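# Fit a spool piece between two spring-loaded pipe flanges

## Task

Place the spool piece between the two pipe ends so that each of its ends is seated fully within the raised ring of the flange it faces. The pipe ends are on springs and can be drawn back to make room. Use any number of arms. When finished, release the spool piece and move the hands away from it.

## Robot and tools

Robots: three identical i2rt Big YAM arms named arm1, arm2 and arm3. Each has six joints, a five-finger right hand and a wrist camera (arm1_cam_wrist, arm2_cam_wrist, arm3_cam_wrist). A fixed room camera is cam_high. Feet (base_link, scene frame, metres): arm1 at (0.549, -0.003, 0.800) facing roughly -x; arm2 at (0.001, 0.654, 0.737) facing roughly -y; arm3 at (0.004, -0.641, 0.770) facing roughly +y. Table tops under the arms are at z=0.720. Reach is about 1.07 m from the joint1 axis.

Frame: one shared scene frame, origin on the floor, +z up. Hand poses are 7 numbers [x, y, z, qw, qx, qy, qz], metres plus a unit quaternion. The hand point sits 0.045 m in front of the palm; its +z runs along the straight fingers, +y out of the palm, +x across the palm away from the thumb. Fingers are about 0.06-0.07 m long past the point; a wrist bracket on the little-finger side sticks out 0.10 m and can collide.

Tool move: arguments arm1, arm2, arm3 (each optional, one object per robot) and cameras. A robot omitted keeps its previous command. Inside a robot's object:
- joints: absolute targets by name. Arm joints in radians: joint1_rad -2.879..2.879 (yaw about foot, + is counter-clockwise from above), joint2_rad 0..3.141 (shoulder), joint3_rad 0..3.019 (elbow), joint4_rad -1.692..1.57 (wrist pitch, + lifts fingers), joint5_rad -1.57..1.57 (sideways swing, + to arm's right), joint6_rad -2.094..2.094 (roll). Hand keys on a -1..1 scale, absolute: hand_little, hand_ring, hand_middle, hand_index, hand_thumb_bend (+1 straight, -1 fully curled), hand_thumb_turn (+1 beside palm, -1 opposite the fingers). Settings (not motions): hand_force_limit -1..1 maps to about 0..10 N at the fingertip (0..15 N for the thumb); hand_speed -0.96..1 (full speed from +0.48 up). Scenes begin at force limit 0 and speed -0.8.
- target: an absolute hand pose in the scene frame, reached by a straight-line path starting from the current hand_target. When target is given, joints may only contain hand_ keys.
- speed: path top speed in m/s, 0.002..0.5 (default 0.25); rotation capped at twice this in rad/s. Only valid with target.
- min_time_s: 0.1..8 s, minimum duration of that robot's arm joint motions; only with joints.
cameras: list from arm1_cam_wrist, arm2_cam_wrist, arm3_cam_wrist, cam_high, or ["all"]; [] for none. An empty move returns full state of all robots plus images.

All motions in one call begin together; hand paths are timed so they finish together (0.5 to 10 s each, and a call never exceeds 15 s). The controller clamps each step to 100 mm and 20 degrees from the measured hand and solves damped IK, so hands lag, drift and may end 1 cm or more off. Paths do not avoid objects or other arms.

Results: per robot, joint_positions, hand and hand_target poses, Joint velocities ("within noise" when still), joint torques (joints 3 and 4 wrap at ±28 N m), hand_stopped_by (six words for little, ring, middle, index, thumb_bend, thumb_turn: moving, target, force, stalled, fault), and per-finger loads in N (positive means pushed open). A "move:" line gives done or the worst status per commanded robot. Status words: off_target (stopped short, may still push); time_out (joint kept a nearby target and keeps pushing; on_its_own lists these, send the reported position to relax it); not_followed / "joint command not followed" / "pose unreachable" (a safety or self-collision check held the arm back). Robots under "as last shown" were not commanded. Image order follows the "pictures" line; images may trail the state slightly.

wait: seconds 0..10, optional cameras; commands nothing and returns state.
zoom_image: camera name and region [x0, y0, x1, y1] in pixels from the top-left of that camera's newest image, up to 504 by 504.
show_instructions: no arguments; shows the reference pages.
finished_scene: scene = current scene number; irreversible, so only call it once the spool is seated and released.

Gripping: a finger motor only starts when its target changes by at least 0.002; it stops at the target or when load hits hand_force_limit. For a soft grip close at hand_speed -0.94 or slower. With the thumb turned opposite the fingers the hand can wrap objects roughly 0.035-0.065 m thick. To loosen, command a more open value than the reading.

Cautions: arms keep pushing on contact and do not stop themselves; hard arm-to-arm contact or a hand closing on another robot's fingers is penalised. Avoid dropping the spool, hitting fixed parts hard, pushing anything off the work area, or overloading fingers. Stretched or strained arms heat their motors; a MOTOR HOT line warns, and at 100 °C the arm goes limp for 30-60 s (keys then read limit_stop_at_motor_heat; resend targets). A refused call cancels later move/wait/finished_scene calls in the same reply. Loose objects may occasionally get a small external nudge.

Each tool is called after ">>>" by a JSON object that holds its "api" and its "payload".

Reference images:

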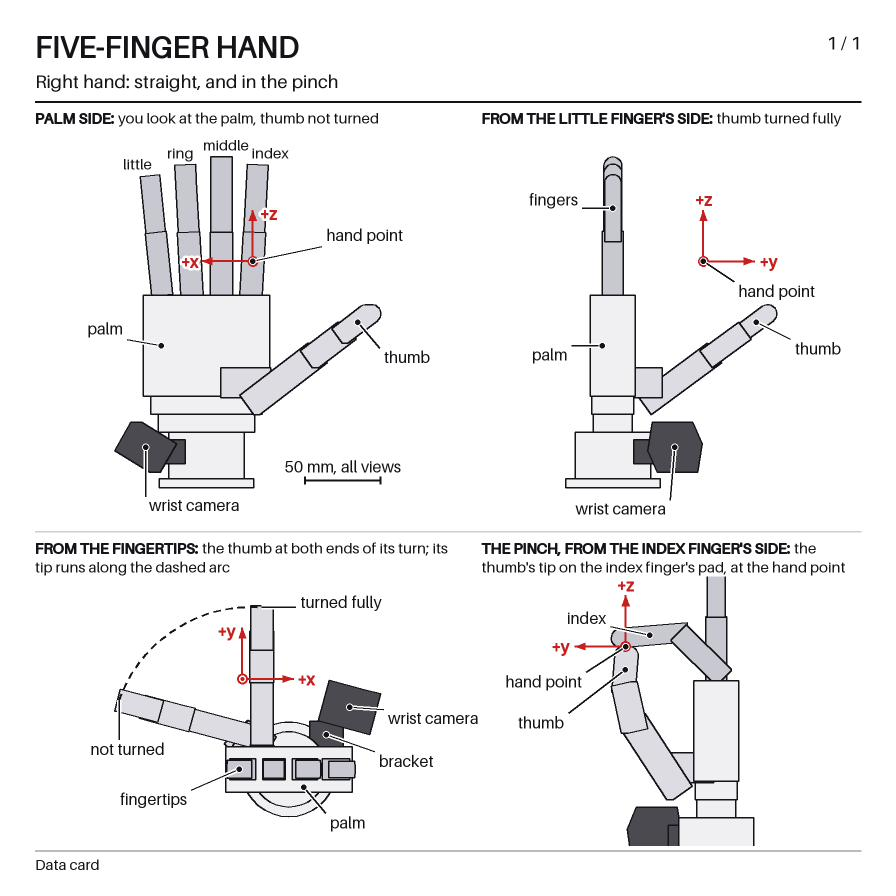

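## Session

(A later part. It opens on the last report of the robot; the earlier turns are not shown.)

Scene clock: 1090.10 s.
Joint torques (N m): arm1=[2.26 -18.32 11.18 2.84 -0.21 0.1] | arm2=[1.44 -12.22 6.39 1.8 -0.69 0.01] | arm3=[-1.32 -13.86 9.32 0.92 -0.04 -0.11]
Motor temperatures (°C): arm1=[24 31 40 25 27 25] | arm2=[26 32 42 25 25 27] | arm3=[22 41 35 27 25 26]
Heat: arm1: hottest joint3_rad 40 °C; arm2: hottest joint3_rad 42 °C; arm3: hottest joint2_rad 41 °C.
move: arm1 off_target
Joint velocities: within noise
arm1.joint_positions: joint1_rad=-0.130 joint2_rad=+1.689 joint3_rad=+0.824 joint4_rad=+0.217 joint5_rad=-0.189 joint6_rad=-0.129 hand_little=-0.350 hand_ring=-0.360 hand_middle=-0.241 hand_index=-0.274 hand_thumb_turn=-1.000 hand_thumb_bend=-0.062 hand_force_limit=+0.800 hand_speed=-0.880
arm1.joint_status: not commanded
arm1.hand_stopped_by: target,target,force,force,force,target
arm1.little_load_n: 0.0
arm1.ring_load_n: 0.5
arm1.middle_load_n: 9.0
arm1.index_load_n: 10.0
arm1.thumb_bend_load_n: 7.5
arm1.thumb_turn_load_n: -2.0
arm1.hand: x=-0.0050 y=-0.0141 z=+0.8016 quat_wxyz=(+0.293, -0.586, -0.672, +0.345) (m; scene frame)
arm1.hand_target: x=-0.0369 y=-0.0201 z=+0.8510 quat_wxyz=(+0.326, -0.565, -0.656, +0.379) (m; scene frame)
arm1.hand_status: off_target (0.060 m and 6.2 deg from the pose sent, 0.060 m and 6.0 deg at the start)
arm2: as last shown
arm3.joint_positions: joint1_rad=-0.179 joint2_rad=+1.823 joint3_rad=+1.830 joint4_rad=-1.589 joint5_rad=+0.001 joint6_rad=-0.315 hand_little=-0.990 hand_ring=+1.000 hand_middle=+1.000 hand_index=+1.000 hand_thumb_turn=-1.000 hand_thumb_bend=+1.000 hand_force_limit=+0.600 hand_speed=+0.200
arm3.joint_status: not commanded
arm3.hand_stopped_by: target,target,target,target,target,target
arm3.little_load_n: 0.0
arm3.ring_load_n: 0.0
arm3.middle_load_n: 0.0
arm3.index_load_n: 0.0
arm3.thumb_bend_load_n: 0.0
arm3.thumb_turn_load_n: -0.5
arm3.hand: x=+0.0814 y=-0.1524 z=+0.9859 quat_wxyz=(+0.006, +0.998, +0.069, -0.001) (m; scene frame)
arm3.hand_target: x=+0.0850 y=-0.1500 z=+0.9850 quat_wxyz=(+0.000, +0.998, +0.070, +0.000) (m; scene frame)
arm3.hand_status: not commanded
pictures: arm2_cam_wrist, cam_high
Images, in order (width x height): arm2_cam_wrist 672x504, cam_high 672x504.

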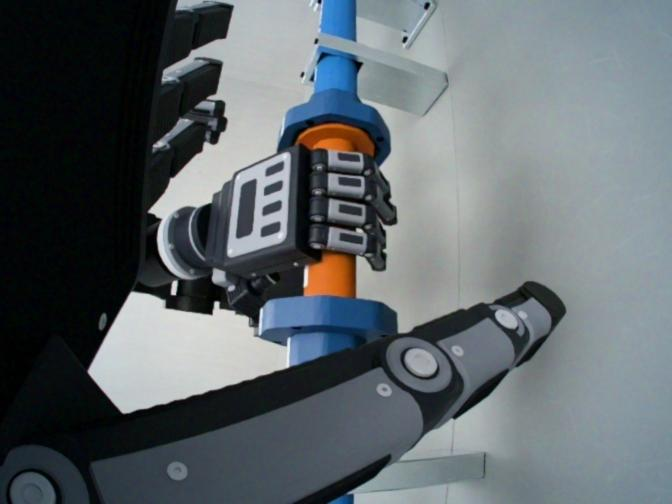

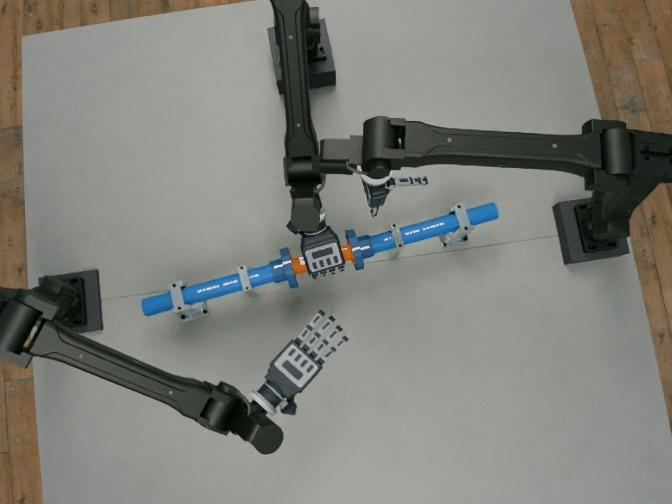

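>>> {"api": "move", "payload": {"arm1": {"target": [-0.040, -0.020, 0.875, 0.3264, -0.5654, -0.6558, 0.3789], "speed": 0.05}, "cameras": ["arm2_cam_wrist", "cam_high"]}}

>>> {"api": "zoom_image", "payload": {"camera": "arm2_cam_wrist", "region": [260, 70, 410, 180]}}

>>> {"api": "zoom_image", "payload": {"camera": "cam_high", "region": [335, 222, 375, 277]}}

Scene clock: 1096.83 s.
Joint torques (N m): arm1=[2.26 -20.19 12.44 2.51 -0.34 0.24] | arm2=[1.44 -12.22 6.41 1.81 -0.69 0.01] | arm3=[-1.26 -13.98 9.29 0.91 -0.05 -0.11]
Motor temperatures (°C): arm1=[24 31 40 25 27 25] | arm2=[26 32 42 25 25 27] | arm3=[22 41 35 27 25 26]
Heat: arm1: hottest joint3_rad 40 °C; arm2: hottest joint3_rad 42 °C; arm3: hottest joint2_rad 41 °C.
move: arm1 off_target
Joint velocities: within noise
arm1.joint_positions: joint1_rad=-0.130 joint2_rad=+1.661 joint3_rad=+0.828 joint4_rad=+0.153 joint5_rad=-0.188 joint6_rad=-0.141 hand_little=-0.350 hand_ring=-0.360 hand_middle=-0.241 hand_index=-0.274 hand_thumb_turn=-1.000 hand_thumb_bend=-0.062 hand_force_limit=+0.800 hand_speed=-0.880
arm1.joint_status: not commanded
arm1.hand_stopped_by: target,target,force,force,force,target
arm1.little_load_n: 0.0
arm1.ring_load_n: 0.0
arm1.middle_load_n: 9.5
arm1.index_load_n: 10.5
arm1.thumb_bend_load_n: 6.5
arm1.thumb_turn_load_n: -2.5
arm1.hand: x=+0.0026 y=-0.0137 z=+0.8074 quat_wxyz=(+0.284, -0.588, -0.680, +0.335) (m; scene frame)
arm1.hand_target: x=-0.0353 y=-0.0202 z=+0.8758 quat_wxyz=(+0.326, -0.565, -0.656, +0.380) (m; scene frame)
arm1.hand_status: off_target (0.080 m and 7.9 deg from the pose sent, 0.082 m and 6.2 deg at the start)
arm2.joint_positions: joint1_rad=-0.603 joint2_rad=+1.747 joint3_rad=+1.184 joint4_rad=-0.036 joint5_rad=-1.244 joint6_rad=-0.582 hand_little=+1.000 hand_ring=+1.000 hand_middle=+1.000 hand_index=+1.000 hand_thumb_turn=-1.000 hand_thumb_bend=+1.000 hand_force_limit=+0.600 hand_speed=+0.200
arm2.joint_status: not commanded
arm2.hand_stopped_by: target,target,target,target,target,target
arm2.little_load_n: 0.0
arm2.ring_load_n: 0.0
arm2.middle_load_n: 0.0
arm2.index_load_n: 0.0
arm2.thumb_bend_load_n: 0.0
arm2.thumb_turn_load_n: 0.0
arm2.hand: x=-0.1623 y=+0.0907 z=+0.8891 quat_wxyz=(-0.218, +0.267, -0.719, +0.603) (m; scene frame)
arm2.hand_target: x=-0.1649 y=+0.0921 z=+0.8850 quat_wxyz=(-0.220, +0.262, -0.720, +0.604) (m; scene frame)
arm2.hand_status: not commanded
arm3: as last shown
arm3.thumb_turn_load_n: 0.0
pictures: arm2_cam_wrist, cam_high
Images, in order (width x height): arm2_cam_wrist 672x504, cam_high 672x504.

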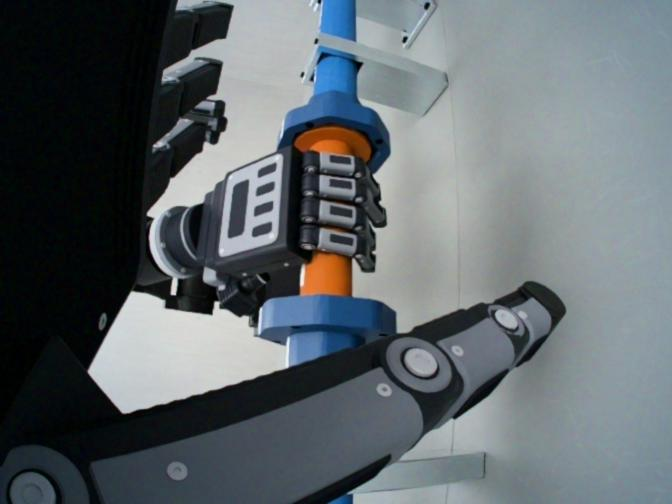

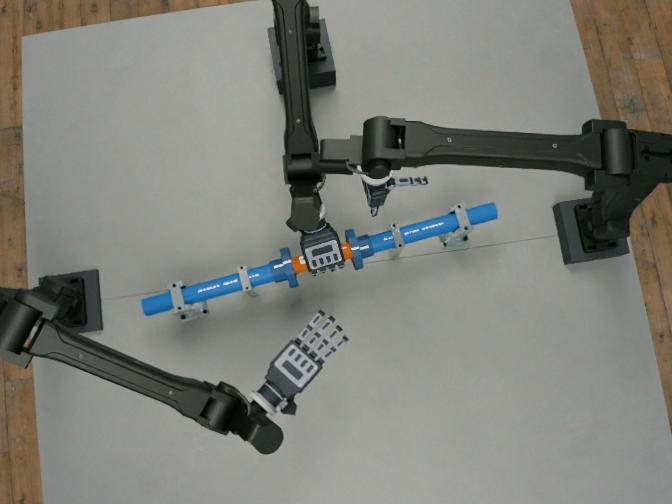

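Scaled by 3.360 from the camera's 672x504 image, which has a finer 960x720 frame.

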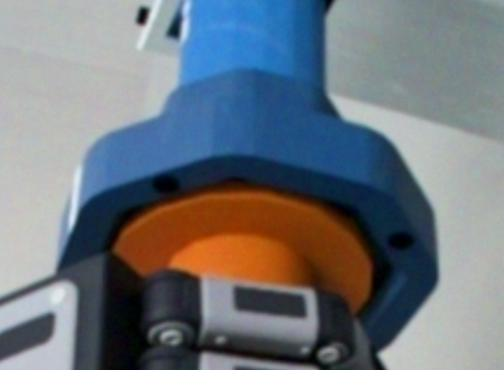

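Scaled by 9.164.

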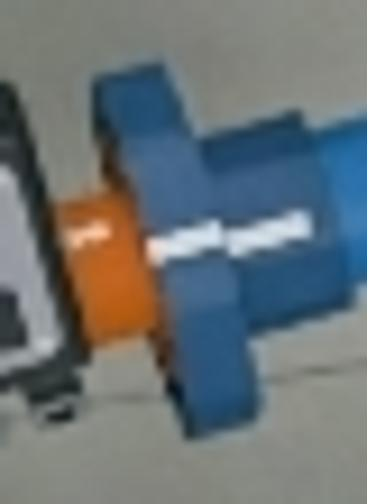

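>>> {"api": "zoom_image", "payload": {"camera": "cam_high", "region": [270, 240, 310, 295]}}

>>> {"api": "move", "payload": {"arm1": {"target": [-0.025, -0.017, 0.835, 0.3264, -0.5654, -0.6558, 0.3789], "speed": 0.05}, "cameras": ["arm2_cam_wrist", "cam_high"]}}

>>> {"api": "zoom_image", "payload": {"camera": "arm2_cam_wrist", "region": [260, 70, 410, 180]}}

>>> {"api": "zoom_image", "payload": {"camera": "cam_high", "region": [335, 222, 375, 277]}}

Scaled by 9.164.

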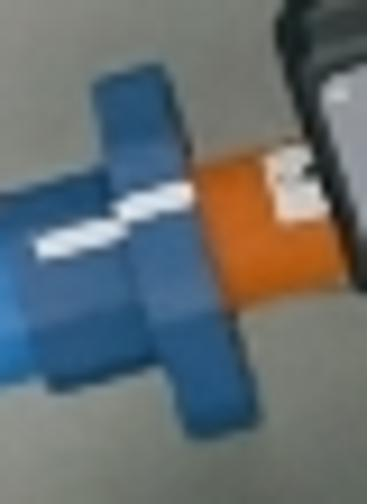

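Scene clock: 1102.33 s.
Joint torques (N m): arm1=[1.44 -15.27 8.69 4.55 -0.51 0.15] | arm2=[1.44 -12.22 6.41 1.83 -0.69 0.01] | arm3=[-1.44 -13.86 9.28 0.95 -0.05 -0.11]
Motor temperatures (°C): arm1=[24 31 40 25 27 25] | arm2=[26 32 42 24 25 27] | arm3=[22 41 35 27 25 26]
Heat: arm1: hottest joint3_rad 40 °C; arm2: hottest joint3_rad 42 °C; arm3: hottest joint2_rad 41 °C.
move: arm1 off_target
Joint velocities: within noise
arm1.joint_positions: joint1_rad=-0.130 joint2_rad=+1.663 joint3_rad=+0.804 joint4_rad=+0.225 joint5_rad=-0.190 joint6_rad=-0.141 hand_little=-0.350 hand_ring=-0.360 hand_middle=-0.241 hand_index=-0.274 hand_thumb_turn=-1.000 hand_thumb_bend=-0.062 hand_force_limit=+0.800 hand_speed=-0.880
arm1.joint_status: not commanded
arm1.hand_stopped_by: target,target,force,force,force,target
arm1.little_load_n: 0.0
arm1.ring_load_n: 0.5
arm1.middle_load_n: 9.5
arm1.index_load_n: 10.0
arm1.thumb_bend_load_n: 7.0
arm1.thumb_turn_load_n: -2.5
arm1.hand: x=-0.0002 y=-0.0138 z=+0.8083 quat_wxyz=(+0.300, -0.579, -0.674, +0.347) (m; scene frame)
arm1.hand_target: x=-0.0232 y=-0.0169 z=+0.8359 quat_wxyz=(+0.326, -0.565, -0.656, +0.379) (m; scene frame)
arm1.hand_status: off_target (0.037 m and 5.3 deg from the pose sent, 0.039 m and 7.9 deg at the start)
arm2, arm3: as last shown
arm2.ring_load_n: 0.5
pictures: arm2_cam_wrist, cam_high
Images, in order (width x height): arm2_cam_wrist 672x504, cam_high 672x504.

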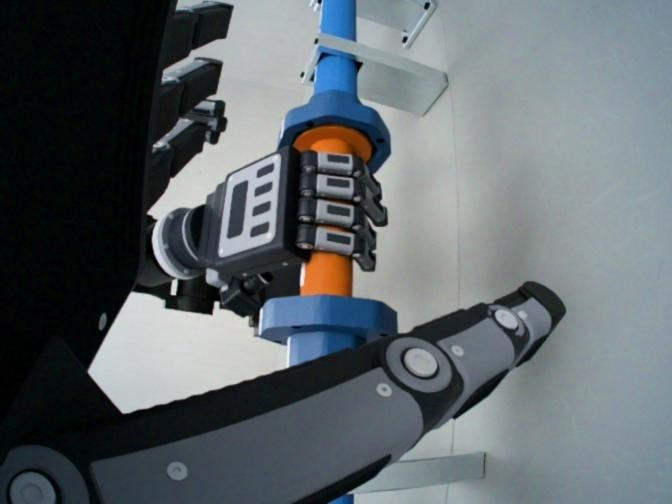

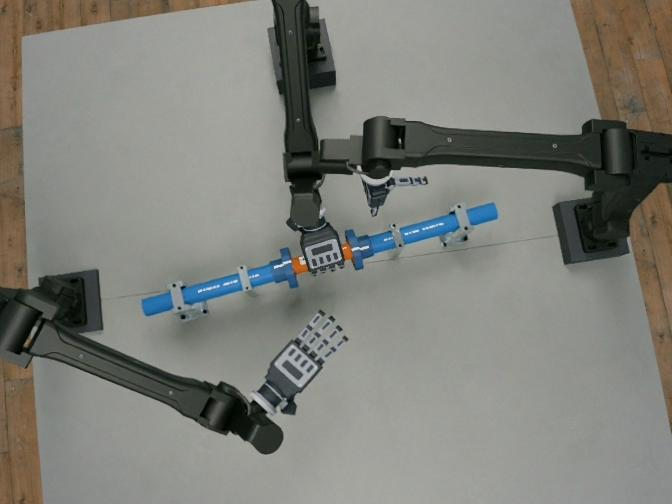

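Scaled by 3.360 from the camera's 672x504 image, which has a finer 960x720 frame.

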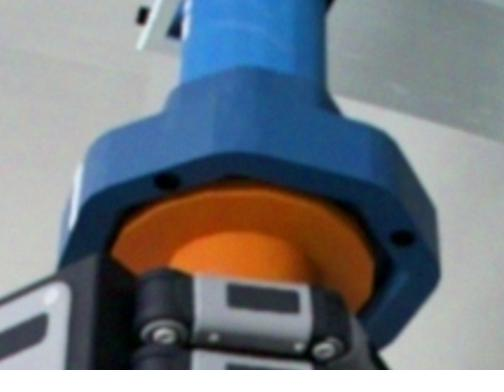

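Scaled by 9.164.

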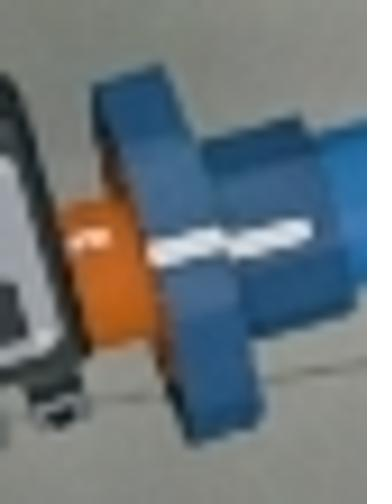

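>>> {"api": "move", "payload": {"arm1": {"joints": {"hand_little": 0.1, "hand_ring": 0.1, "hand_middle": 0.1, "hand_index": 0.1, "hand_thumb_bend": 0.3, "hand_speed": -0.5}}, "cameras": ["arm2_cam_wrist", "cam_high"]}}

>>> {"api": "zoom_image", "payload": {"camera": "arm2_cam_wrist", "region": [260, 70, 410, 180]}}

>>> {"api": "zoom_image", "payload": {"camera": "cam_high", "region": [335, 222, 375, 277]}}

>>> {"api": "zoom_image", "payload": {"camera": "cam_high", "region": [270, 240, 310, 295]}}

Scene clock: 1110.27 s.
Joint torques (N m): arm1=[1.26 -15.33 8.76 3.21 -0.23 0.07] | arm2=[1.44 -12.22 6.41 1.8 -0.69 0.01] | arm3=[-1.2 -13.8 9.29 0.98 -0.06 -0.1]
Motor temperatures (°C): arm1=[24 31 39 25 27 25] | arm2=[26 32 41 24 25 27] | arm3=[22 41 35 27 25 26]
Heat: arm1: hottest joint3_rad 39 °C; arm2: hottest joint3_rad 41 °C; arm3: hottest joint2_rad 41 °C.
move: arm1 done
Joint velocities: within noise
arm1.joint_positions: joint1_rad=-0.130 joint2_rad=+1.663 joint3_rad=+0.804 joint4_rad=+0.259 joint5_rad=-0.197 joint6_rad=-0.133 hand_little=+0.100 hand_ring=+0.100 hand_middle=+0.100 hand_index=+0.100 hand_thumb_turn=-1.000 hand_thumb_bend=+0.300 hand_force_limit=+0.800 hand_speed=-0.500
arm1.joint_status: all done
arm1.hand_stopped_by: target,target,target,target,target,target
arm1.little_load_n: 0.0
arm1.ring_load_n: 0.0
arm1.middle_load_n: 0.0
arm1.index_load_n: 0.0
arm1.thumb_bend_load_n: 1.0
arm1.thumb_turn_load_n: 0.0
arm1.hand: x=-0.0071 y=-0.0151 z=+0.8149 quat_wxyz=(+0.309, -0.574, -0.668, +0.360) (m; scene frame)
arm1.hand_target: x=-0.0233 y=-0.0169 z=+0.8359 quat_wxyz=(+0.326, -0.565, -0.657, +0.379) (m; scene frame)
arm1.hand_status: not commanded
arm2, arm3: as last shown
arm2.ring_load_n: 0.0
arm2.middle_load_n: -0.5
pictures: arm2_cam_wrist, cam_high
Images, in order (width x height): arm2_cam_wrist 672x504, cam_high 672x504.

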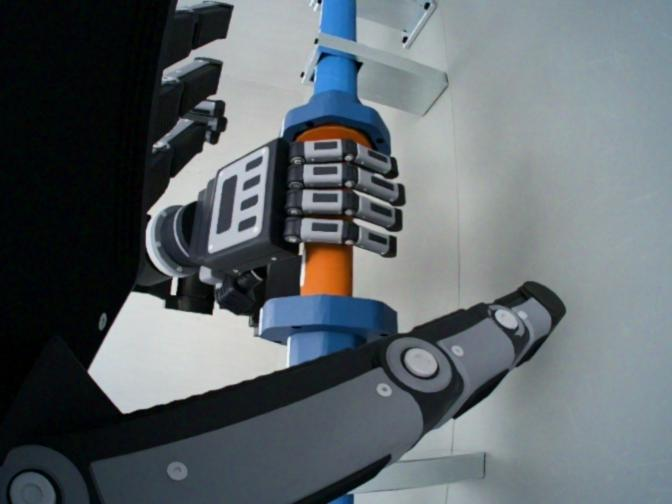

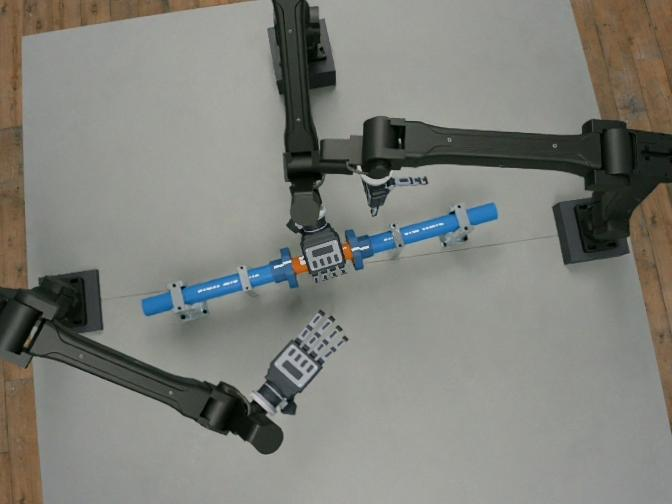

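Scaled by 3.360 from the camera's 672x504 image, which has a finer 960x720 frame.

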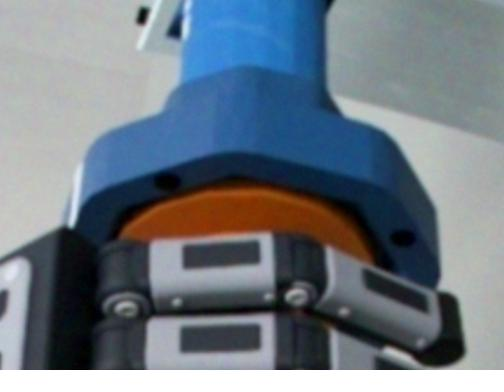

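Scaled by 9.164.

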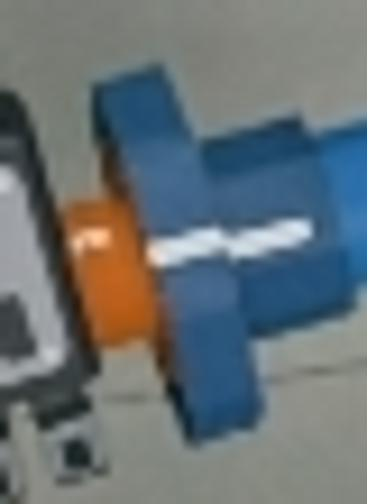

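Scaled by 9.164.

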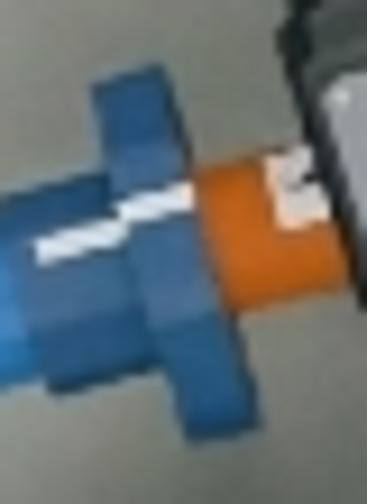

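>>> {"api": "move", "payload": {"cameras": ["arm1_cam_wrist"]}}

>>> {"api": "zoom_image", "payload": {"camera": "arm1_cam_wrist", "region": [60, 200, 260, 440]}}

Scene clock: 1115.33 s.
Joint torques (N m): arm1=[1.49 -15.33 8.72 3.23 -0.24 0.08] | arm2=[1.38 -12.22 6.39 1.8 -0.69 0.01] | arm3=[-1.2 -14.04 9.28 0.96 -0.05 -0.09]
Motor temperatures (°C): arm1=[24 31 39 25 27 25] | arm2=[26 32 41 24 25 27] | arm3=[22 41 35 27 25 26]
Heat: arm1: hottest joint3_rad 39 °C; arm2: hottest joint3_rad 41 °C; arm3: hottest joint2_rad 41 °C.
Joint velocities: within noise
arm1.joint_positions: joint1_rad=-0.130 joint2_rad=+1.663 joint3_rad=+0.804 joint4_rad=+0.259 joint5_rad=-0.197 joint6_rad=-0.133 hand_little=+0.100 hand_ring=+0.100 hand_middle=+0.100 hand_index=+0.100 hand_thumb_turn=-1.000 hand_thumb_bend=+0.300 hand_force_limit=+0.800 hand_speed=-0.500
arm1.joint_status: all done
arm1.hand_stopped_by: target,target,target,target,target,target
arm1.little_load_n: 0.0
arm1.ring_load_n: 0.0
arm1.middle_load_n: 0.0
arm1.index_load_n: 0.0
arm1.thumb_bend_load_n: 0.5
arm1.thumb_turn_load_n: 0.0
arm1.hand: x=-0.0071 y=-0.0151 z=+0.8149 quat_wxyz=(+0.309, -0.574, -0.668, +0.360) (m; scene frame)
arm1.hand_target: x=-0.0233 y=-0.0169 z=+0.8359 quat_wxyz=(+0.326, -0.565, -0.657, +0.379) (m; scene frame)
arm1.hand_status: not commanded
arm2.joint_positions: joint1_rad=-0.603 joint2_rad=+1.747 joint3_rad=+1.184 joint4_rad=-0.036 joint5_rad=-1.244 joint6_rad=-0.582 hand_little=+1.000 hand_ring=+1.000 hand_middle=+1.000 hand_index=+1.000 hand_thumb_turn=-1.000 hand_thumb_bend=+1.000 hand_force_limit=+0.600 hand_speed=+0.200
arm2.joint_status: not commanded
arm2.hand_stopped_by: target,target,target,target,target,target
arm2.little_load_n: 0.0
arm2.ring_load_n: 0.0
arm2.middle_load_n: 0.0
arm2.index_load_n: 0.0
arm2.thumb_bend_load_n: 0.0
arm2.thumb_turn_load_n: 0.0
arm2.hand: x=-0.1623 y=+0.0907 z=+0.8891 quat_wxyz=(-0.218, +0.267, -0.719, +0.603) (m; scene frame)
arm2.hand_target: x=-0.1649 y=+0.0921 z=+0.8850 quat_wxyz=(-0.220, +0.262, -0.720, +0.604) (m; scene frame)
arm2.hand_status: not commanded
arm3.joint_positions: joint1_rad=-0.179 joint2_rad=+1.823 joint3_rad=+1.830 joint4_rad=-1.589 joint5_rad=+0.001 joint6_rad=-0.315 hand_little=-0.990 hand_ring=+1.000 hand_middle=+1.000 hand_index=+1.000 hand_thumb_turn=-1.000 hand_thumb_bend=+1.000 hand_force_limit=+0.600 hand_speed=+0.200
arm3.joint_status: not commanded
arm3.hand_stopped_by: target,target,target,target,target,target
arm3.little_load_n: 0.0
arm3.ring_load_n: 0.0
arm3.middle_load_n: 0.0
arm3.index_load_n: 0.0
arm3.thumb_bend_load_n: -0.5
arm3.thumb_turn_load_n: 0.0
arm3.hand: x=+0.0814 y=-0.1524 z=+0.9859 quat_wxyz=(+0.006, +0.998, +0.069, -0.001) (m; scene frame)
arm3.hand_target: x=+0.0850 y=-0.1500 z=+0.9850 quat_wxyz=(+0.000, +0.998, +0.070, +0.000) (m; scene frame)
arm3.hand_status: not commanded
pictures: arm1_cam_wrist
Images, in order (width x height): arm1_cam_wrist 672x504.

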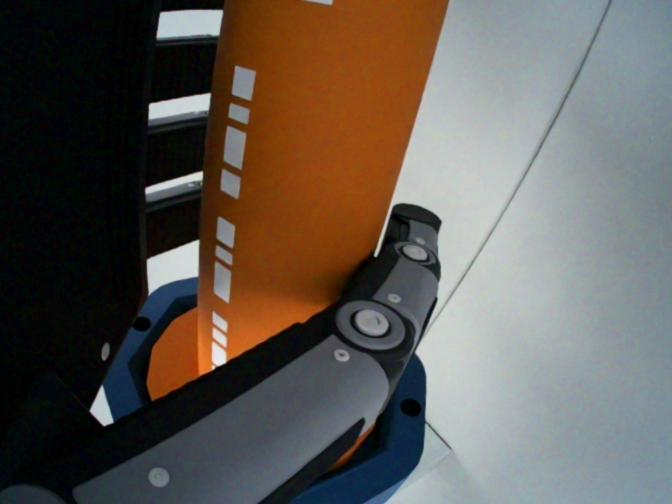

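Scaled by 2.100 from the camera's 672x504 image, which has a finer 960x720 frame.

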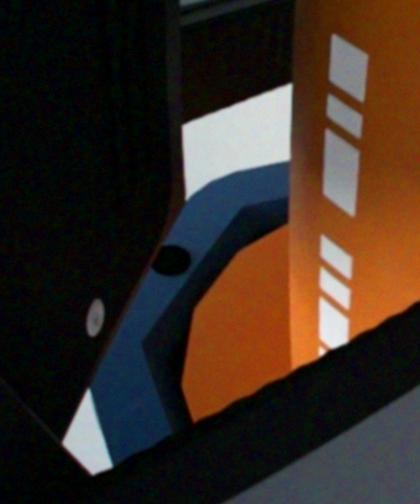

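>>> {"api": "move", "payload": {"arm1": {"joints": {"hand_little": 1, "hand_ring": 1, "hand_middle": 1, "hand_index": 1, "hand_thumb_bend": 1, "hand_speed": -0.4}}, "cameras": ["arm1_cam_wrist", "cam_high", "arm2_cam_wrist"]}}

>>> {"api": "zoom_image", "payload": {"camera": "arm1_cam_wrist", "region": [60, 200, 460, 504]}}

>>> {"api": "zoom_image", "payload": {"camera": "cam_high", "region": [335, 222, 375, 277]}}

Scene clock: 1124.53 s.
Joint torques (N m): arm1=[1.49 -15.33 8.76 2.91 -0.19 0.04] | arm2=[1.44 -12.22 6.41 1.8 -0.69 0.01] | arm3=[-1.2 -13.98 9.31 0.96 -0.04 -0.1]
Motor temperatures (°C): arm1=[24 31 38 25 27 25] | arm2=[26 32 41 24 25 27] | arm3=[22 41 35 27 25 26]
Heat: arm1: hottest joint3_rad 38 °C; arm2: hottest joint3_rad 41 °C; arm3: hottest joint2_rad 41 °C.
move: arm1 done
Joint velocities: within noise
arm1.joint_positions: joint1_rad=-0.130 joint2_rad=+1.663 joint3_rad=+0.804 joint4_rad=+0.268 joint5_rad=-0.198 joint6_rad=-0.129 hand_little=+1.000 hand_ring=+1.000 hand_middle=+1.000 hand_index=+1.000 hand_thumb_turn=-1.000 hand_thumb_bend=+1.000 hand_force_limit=+0.800 hand_speed=-0.400
arm1.joint_status: all done
arm1.hand_stopped_by: target,target,target,target,target,target
arm1.little_load_n: -0.5
arm1.ring_load_n: 0.0
arm1.middle_load_n: 0.0
arm1.index_load_n: 0.0
arm1.thumb_bend_load_n: 0.0
arm1.thumb_turn_load_n: 0.0
arm1.hand: x=-0.0089 y=-0.0153 z=+0.8167 quat_wxyz=(+0.312, -0.573, -0.665, +0.363) (m; scene frame)
arm1.hand_target: x=-0.0233 y=-0.0169 z=+0.8360 quat_wxyz=(+0.326, -0.565, -0.656, +0.379) (m; scene frame)
arm1.hand_status: not commanded
arm2, arm3: as last shown
arm3.thumb_bend_load_n: 0.0
pictures: arm1_cam_wrist, arm2_cam_wrist, cam_high
Images, in order (width x height): arm1_cam_wrist 672x504, arm2_cam_wrist 672x504, cam_high 672x504.

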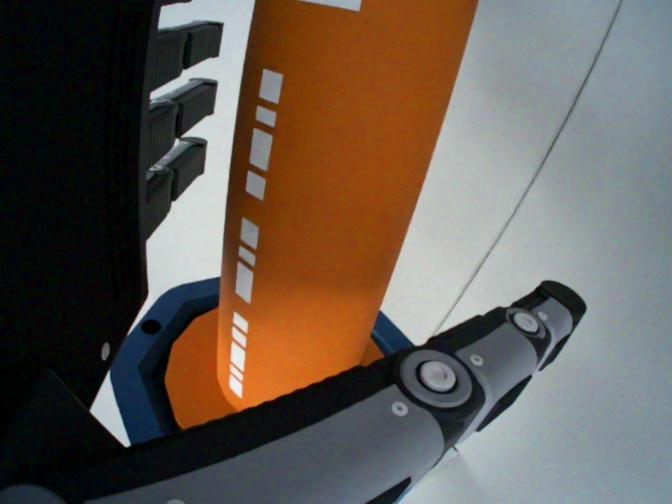

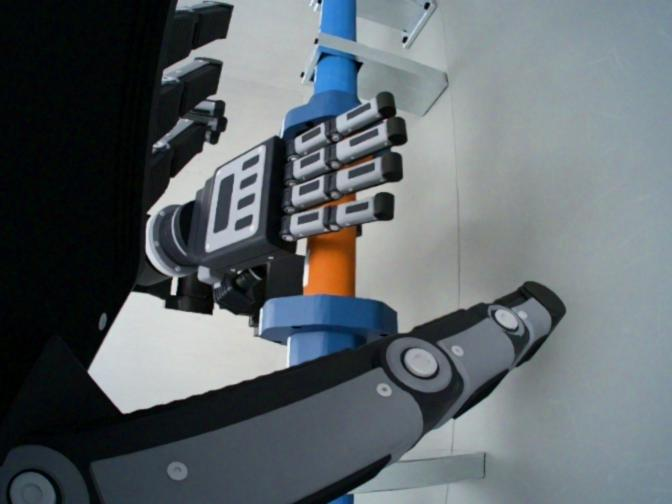

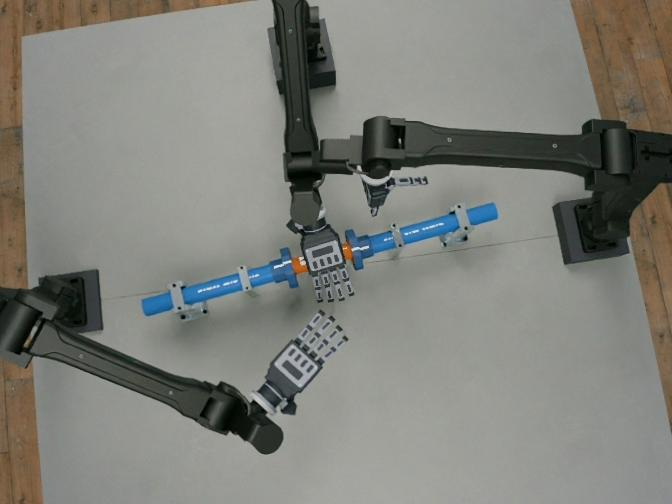

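Scaled by 1.260 from the camera's 672x504 image, which has a finer 960x720 frame.

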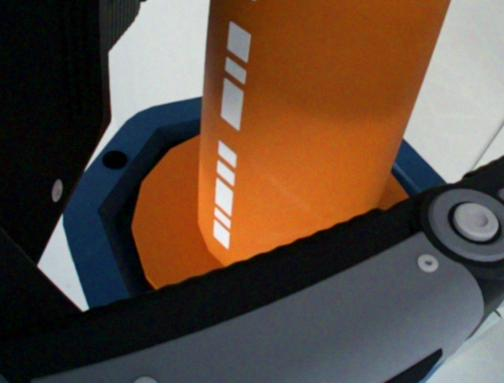

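Scaled by 9.164.

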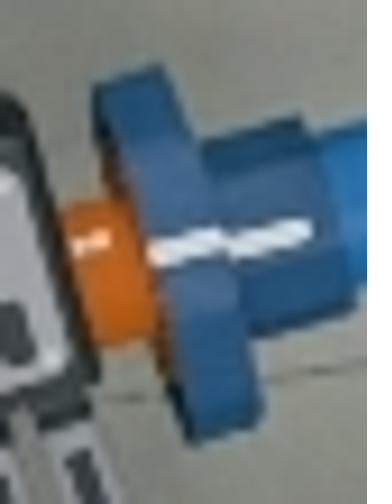

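>>> {"api": "move", "payload": {"arm1": {"joints": {"hand_little": -0.15, "hand_ring": -0.15, "hand_middle": -0.17, "hand_index": -0.17, "hand_thumb_bend": 0.2, "hand_speed": -0.4}}}}

>>> {"api": "move", "payload": {"arm1": {"joints": {"hand_little": -0.3, "hand_ring": -0.3, "hand_middle": -0.4, "hand_index": -0.4, "hand_thumb_bend": -0.3, "hand_speed": -0.88, "hand_force_limit": 0.8}}, "cameras": ["arm2_cam_wrist", "arm1_cam_wrist"]}}

>>> {"api": "zoom_image", "payload": {"camera": "arm2_cam_wrist", "region": [260, 70, 410, 180]}}

Scene clock: 1140.27 s.
Joint torques (N m): arm1=[1.38 -15.33 8.68 3.1 -0.23 0.03] | arm2=[1.44 -12.22 6.41 1.81 -0.69 0.01] | arm3=[-1.14 -14.1 9.32 0.95 -0.04 -0.1]
Motor temperatures (°C): arm1=[24 31 37 25 27 25] | arm2=[26 32 40 24 25 27] | arm3=[22 41 35 27 25 26]
Heat: arm1: hottest joint3_rad 37 °C; arm2: hottest joint3_rad 40 °C; arm3: hottest joint2_rad 41 °C.
move: arm1 done
Joint velocities: within noise
arm1.joint_positions: joint1_rad=-0.130 joint2_rad=+1.663 joint3_rad=+0.804 joint4_rad=+0.262 joint5_rad=-0.196 joint6_rad=-0.129 hand_little=-0.150 hand_ring=-0.150 hand_middle=-0.170 hand_index=-0.170 hand_thumb_turn=-1.000 hand_thumb_bend=+0.203 hand_force_limit=+0.800 hand_speed=-0.400
arm1.joint_status: all done
arm1.hand_stopped_by: target,target,target,target,target,target
arm1.little_load_n: 0.0
arm1.ring_load_n: 0.0
arm1.middle_load_n: 0.0
arm1.index_load_n: 0.0
arm1.thumb_bend_load_n: 4.0
arm1.thumb_turn_load_n: 0.0
arm1.hand: x=-0.0076 y=-0.0153 z=+0.8155 quat_wxyz=(+0.310, -0.574, -0.666, +0.361) (m; scene frame)
arm1.hand_target: x=-0.0233 y=-0.0169 z=+0.8360 quat_wxyz=(+0.326, -0.565, -0.656, +0.379) (m; scene frame)
arm1.hand_status: not commanded
arm2, arm3: as last shown
pictures: none

Scene clock: 1142.50 s.
Joint torques (N m): arm1=[1.44 -15.21 8.73 3.23 -0.32 0.03] | arm2=[1.38 -12.22 6.41 1.8 -0.69 0.01] | arm3=[-1.26 -13.8 9.31 0.94 -0.03 -0.1]
Motor temperatures (°C): arm1=[24 31 37 25 27 25] | arm2=[26 32 40 24 25 27] | arm3=[22 41 35 27 25 26]
Heat: arm1: hottest joint3_rad 37 °C; arm2: hottest joint3_rad 40 °C; arm3: hottest joint2_rad 41 °C.
move: arm1 off_target
Joint velocities: within noise
arm1.joint_positions: joint1_rad=-0.130 joint2_rad=+1.663 joint3_rad=+0.804 joint4_rad=+0.258 joint5_rad=-0.195 joint6_rad=-0.129 hand_little=-0.300 hand_ring=-0.300 hand_middle=-0.264 hand_index=-0.287 hand_thumb_turn=-1.000 hand_thumb_bend=+0.150 hand_force_limit=+0.800 hand_speed=-0.880
arm1.joint_status: hand_middle off_target (ended at -0.264, target -0.400); hand_index off_target (ended at -0.287, target -0.400); hand_thumb_bend off_target (ended at +0.150, target -0.300); the others done
arm1.hand_stopped_by: target,target,force,force,force,target
arm1.little_load_n: 0.0
arm1.ring_load_n: 0.5
arm1.middle_load_n: 10.5
arm1.index_load_n: 10.0
arm1.thumb_bend_load_n: 12.5
arm1.thumb_turn_load_n: 0.5
arm1.hand: x=-0.0070 y=-0.0150 z=+0.8148 quat_wxyz=(+0.309, -0.576, -0.666, +0.360) (m; scene frame)
arm1.hand_target: x=-0.0232 y=-0.0169 z=+0.8359 quat_wxyz=(+0.326, -0.565, -0.656, +0.379) (m; scene frame)
arm1.hand_status: not commanded
arm2, arm3: as last shown
arm2.thumb_turn_load_n: 0.5
arm3.thumb_bend_load_n: -0.5
pictures: arm1_cam_wrist, arm2_cam_wrist
Images, in order (width x height): arm1_cam_wrist 672x504, arm2_cam_wrist 672x504.

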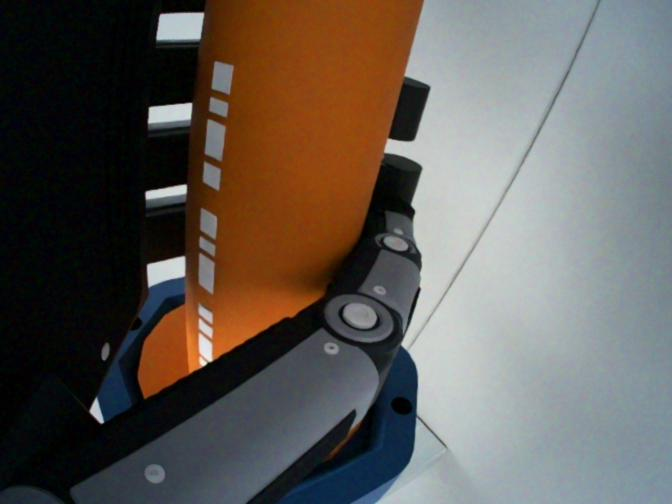

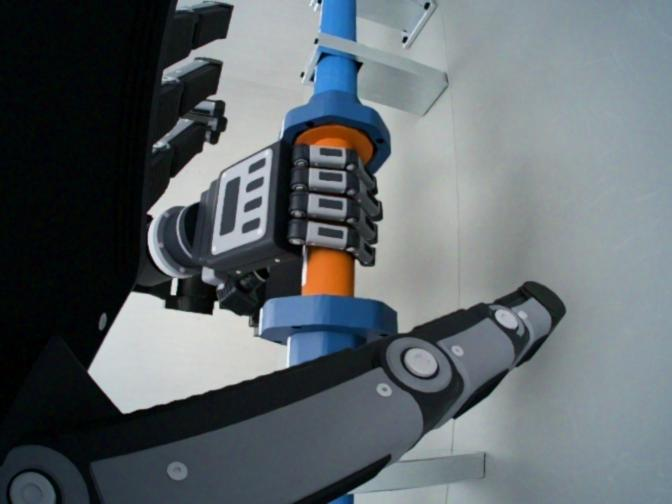

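Scaled by 3.360 from the camera's 672x504 image, which has a finer 960x720 frame.

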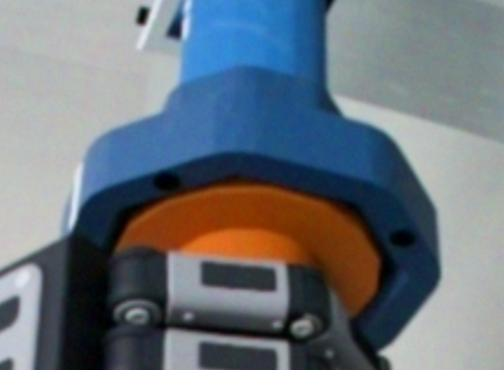

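>>> {"api": "move", "payload": {"arm1": {"target": [-0.040, -0.019, 0.860, 0.3264, -0.5654, -0.6558, 0.3789], "speed": 0.06}, "cameras": ["arm2_cam_wrist", "cam_high", "arm1_cam_wrist"]}}

>>> {"api": "zoom_image", "payload": {"camera": "arm2_cam_wrist", "region": [260, 70, 410, 180]}}

>>> {"api": "zoom_image", "payload": {"camera": "cam_high", "region": [335, 222, 375, 277]}}

Scene clock: 1147.50 s.
Joint torques (N m): arm1=[2.08 -17.49 12.16 2.25 -0.22 0.02] | arm2=[1.38 -12.22 6.41 1.81 -0.69 0.01] | arm3=[-1.26 -13.92 9.29 0.95 -0.04 -0.09]
Motor temperatures (°C): arm1=[24 31 37 25 27 25] | arm2=[26 32 40 24 25 27] | arm3=[22 41 35 27 25 26]
Heat: arm1: hottest joint3_rad 37 °C; arm2: hottest joint3_rad 40 °C; arm3: hottest joint2_rad 41 °C.
move: arm1 off_target
Joint velocities: within noise
arm1.joint_positions: joint1_rad=-0.130 joint2_rad=+1.663 joint3_rad=+0.822 joint4_rad=+0.202 joint5_rad=-0.190 joint6_rad=-0.123 hand_little=-0.300 hand_ring=-0.300 hand_middle=-0.264 hand_index=-0.287 hand_thumb_turn=-1.000 hand_thumb_bend=+0.150 hand_force_limit=+0.800 hand_speed=-0.880
arm1.joint_status: not commanded
arm1.hand_stopped_by: target,target,force,force,force,target
arm1.little_load_n: 0.0
arm1.ring_load_n: 0.0
arm1.middle_load_n: 11.0
arm1.index_load_n: 6.0
arm1.thumb_bend_load_n: 12.0
arm1.thumb_turn_load_n: -0.5
arm1.hand: x=-0.0045 y=-0.0148 z=+0.8126 quat_wxyz=(+0.295, -0.586, -0.669, +0.349) (m; scene frame)
arm1.hand_target: x=-0.0367 y=-0.0191 z=+0.8611 quat_wxyz=(+0.326, -0.565, -0.656, +0.379) (m; scene frame)
arm1.hand_status: off_target (0.059 m and 5.7 deg from the pose sent, 0.056 m and 3.4 deg at the start)
arm2, arm3: as last shown
arm2.ring_load_n: -0.5
arm2.thumb_turn_load_n: 0.0
arm3.thumb_bend_load_n: 0.0
pictures: arm1_cam_wrist, arm2_cam_wrist, cam_high
Images, in order (width x height): arm1_cam_wrist 672x504, arm2_cam_wrist 672x504, cam_high 672x504.

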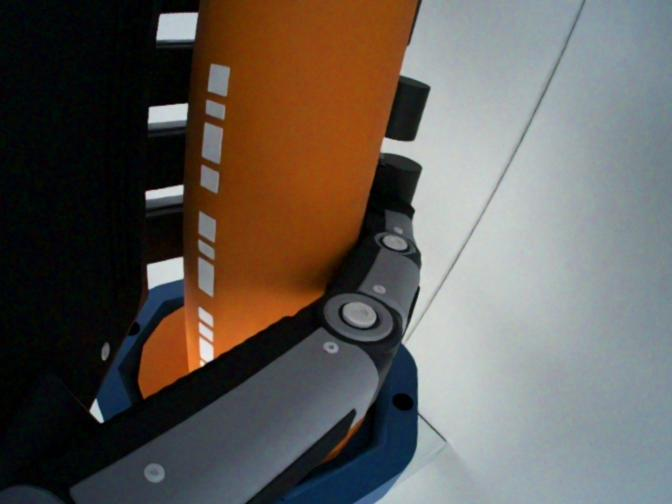

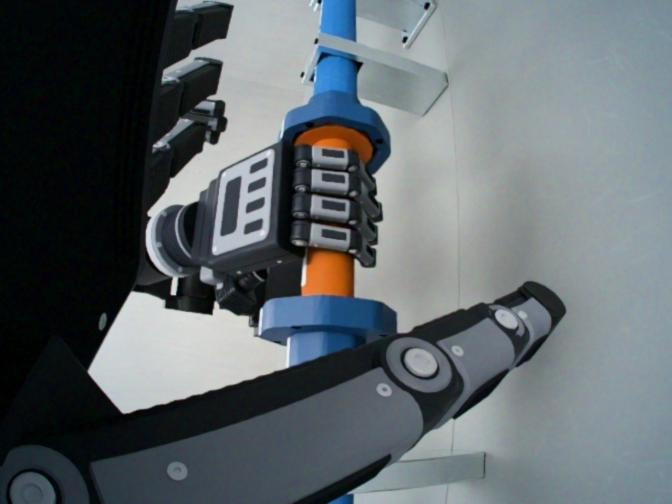

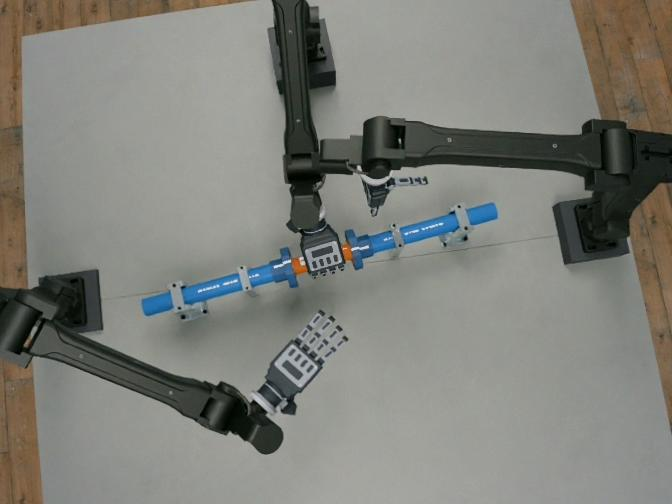

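Scaled by 3.360 from the camera's 672x504 image, which has a finer 960x720 frame.

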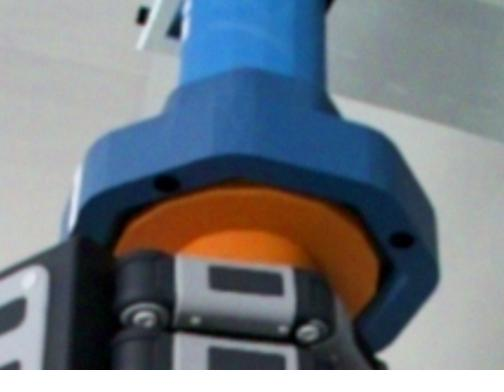

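Scaled by 9.164.

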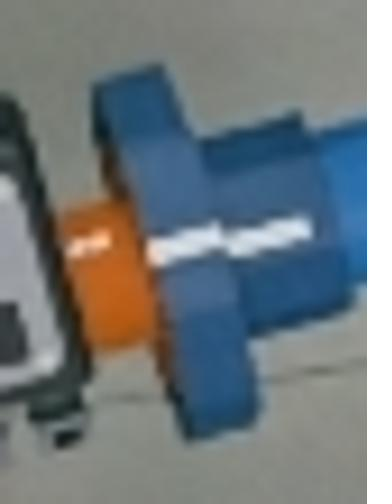

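>>> {"api": "zoom_image", "payload": {"camera": "arm2_cam_wrist", "region": [275, 105, 395, 175]}}

>>> {"api": "zoom_image", "payload": {"camera": "arm1_cam_wrist", "region": [300, 340, 460, 504]}}

>>> {"api": "zoom_image", "payload": {"camera": "arm1_cam_wrist", "region": [90, 270, 220, 430]}}

Scaled by 4.200 from the camera's 672x504 image, which has a finer 960x720 frame.

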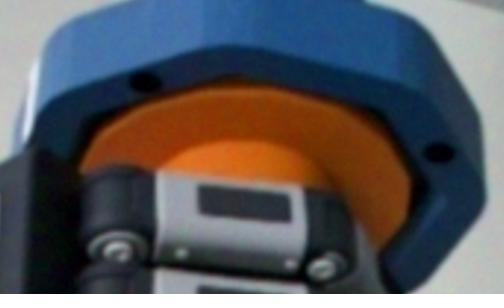

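Scaled by 3.073 from the camera's 672x504 image, which has a finer 960x720 frame.

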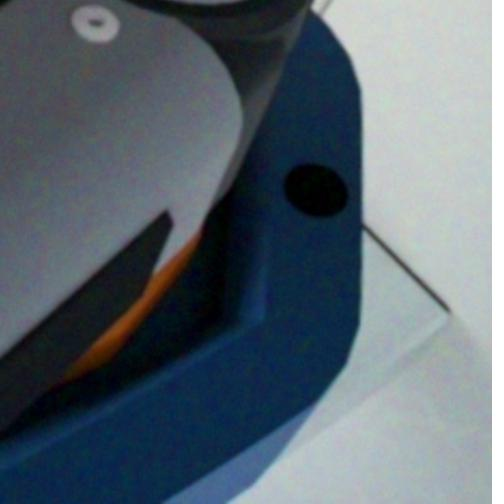

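Scaled by 3.150 from the camera's 672x504 image, which has a finer 960x720 frame.

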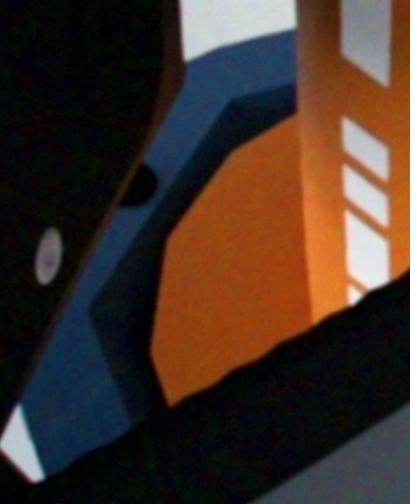

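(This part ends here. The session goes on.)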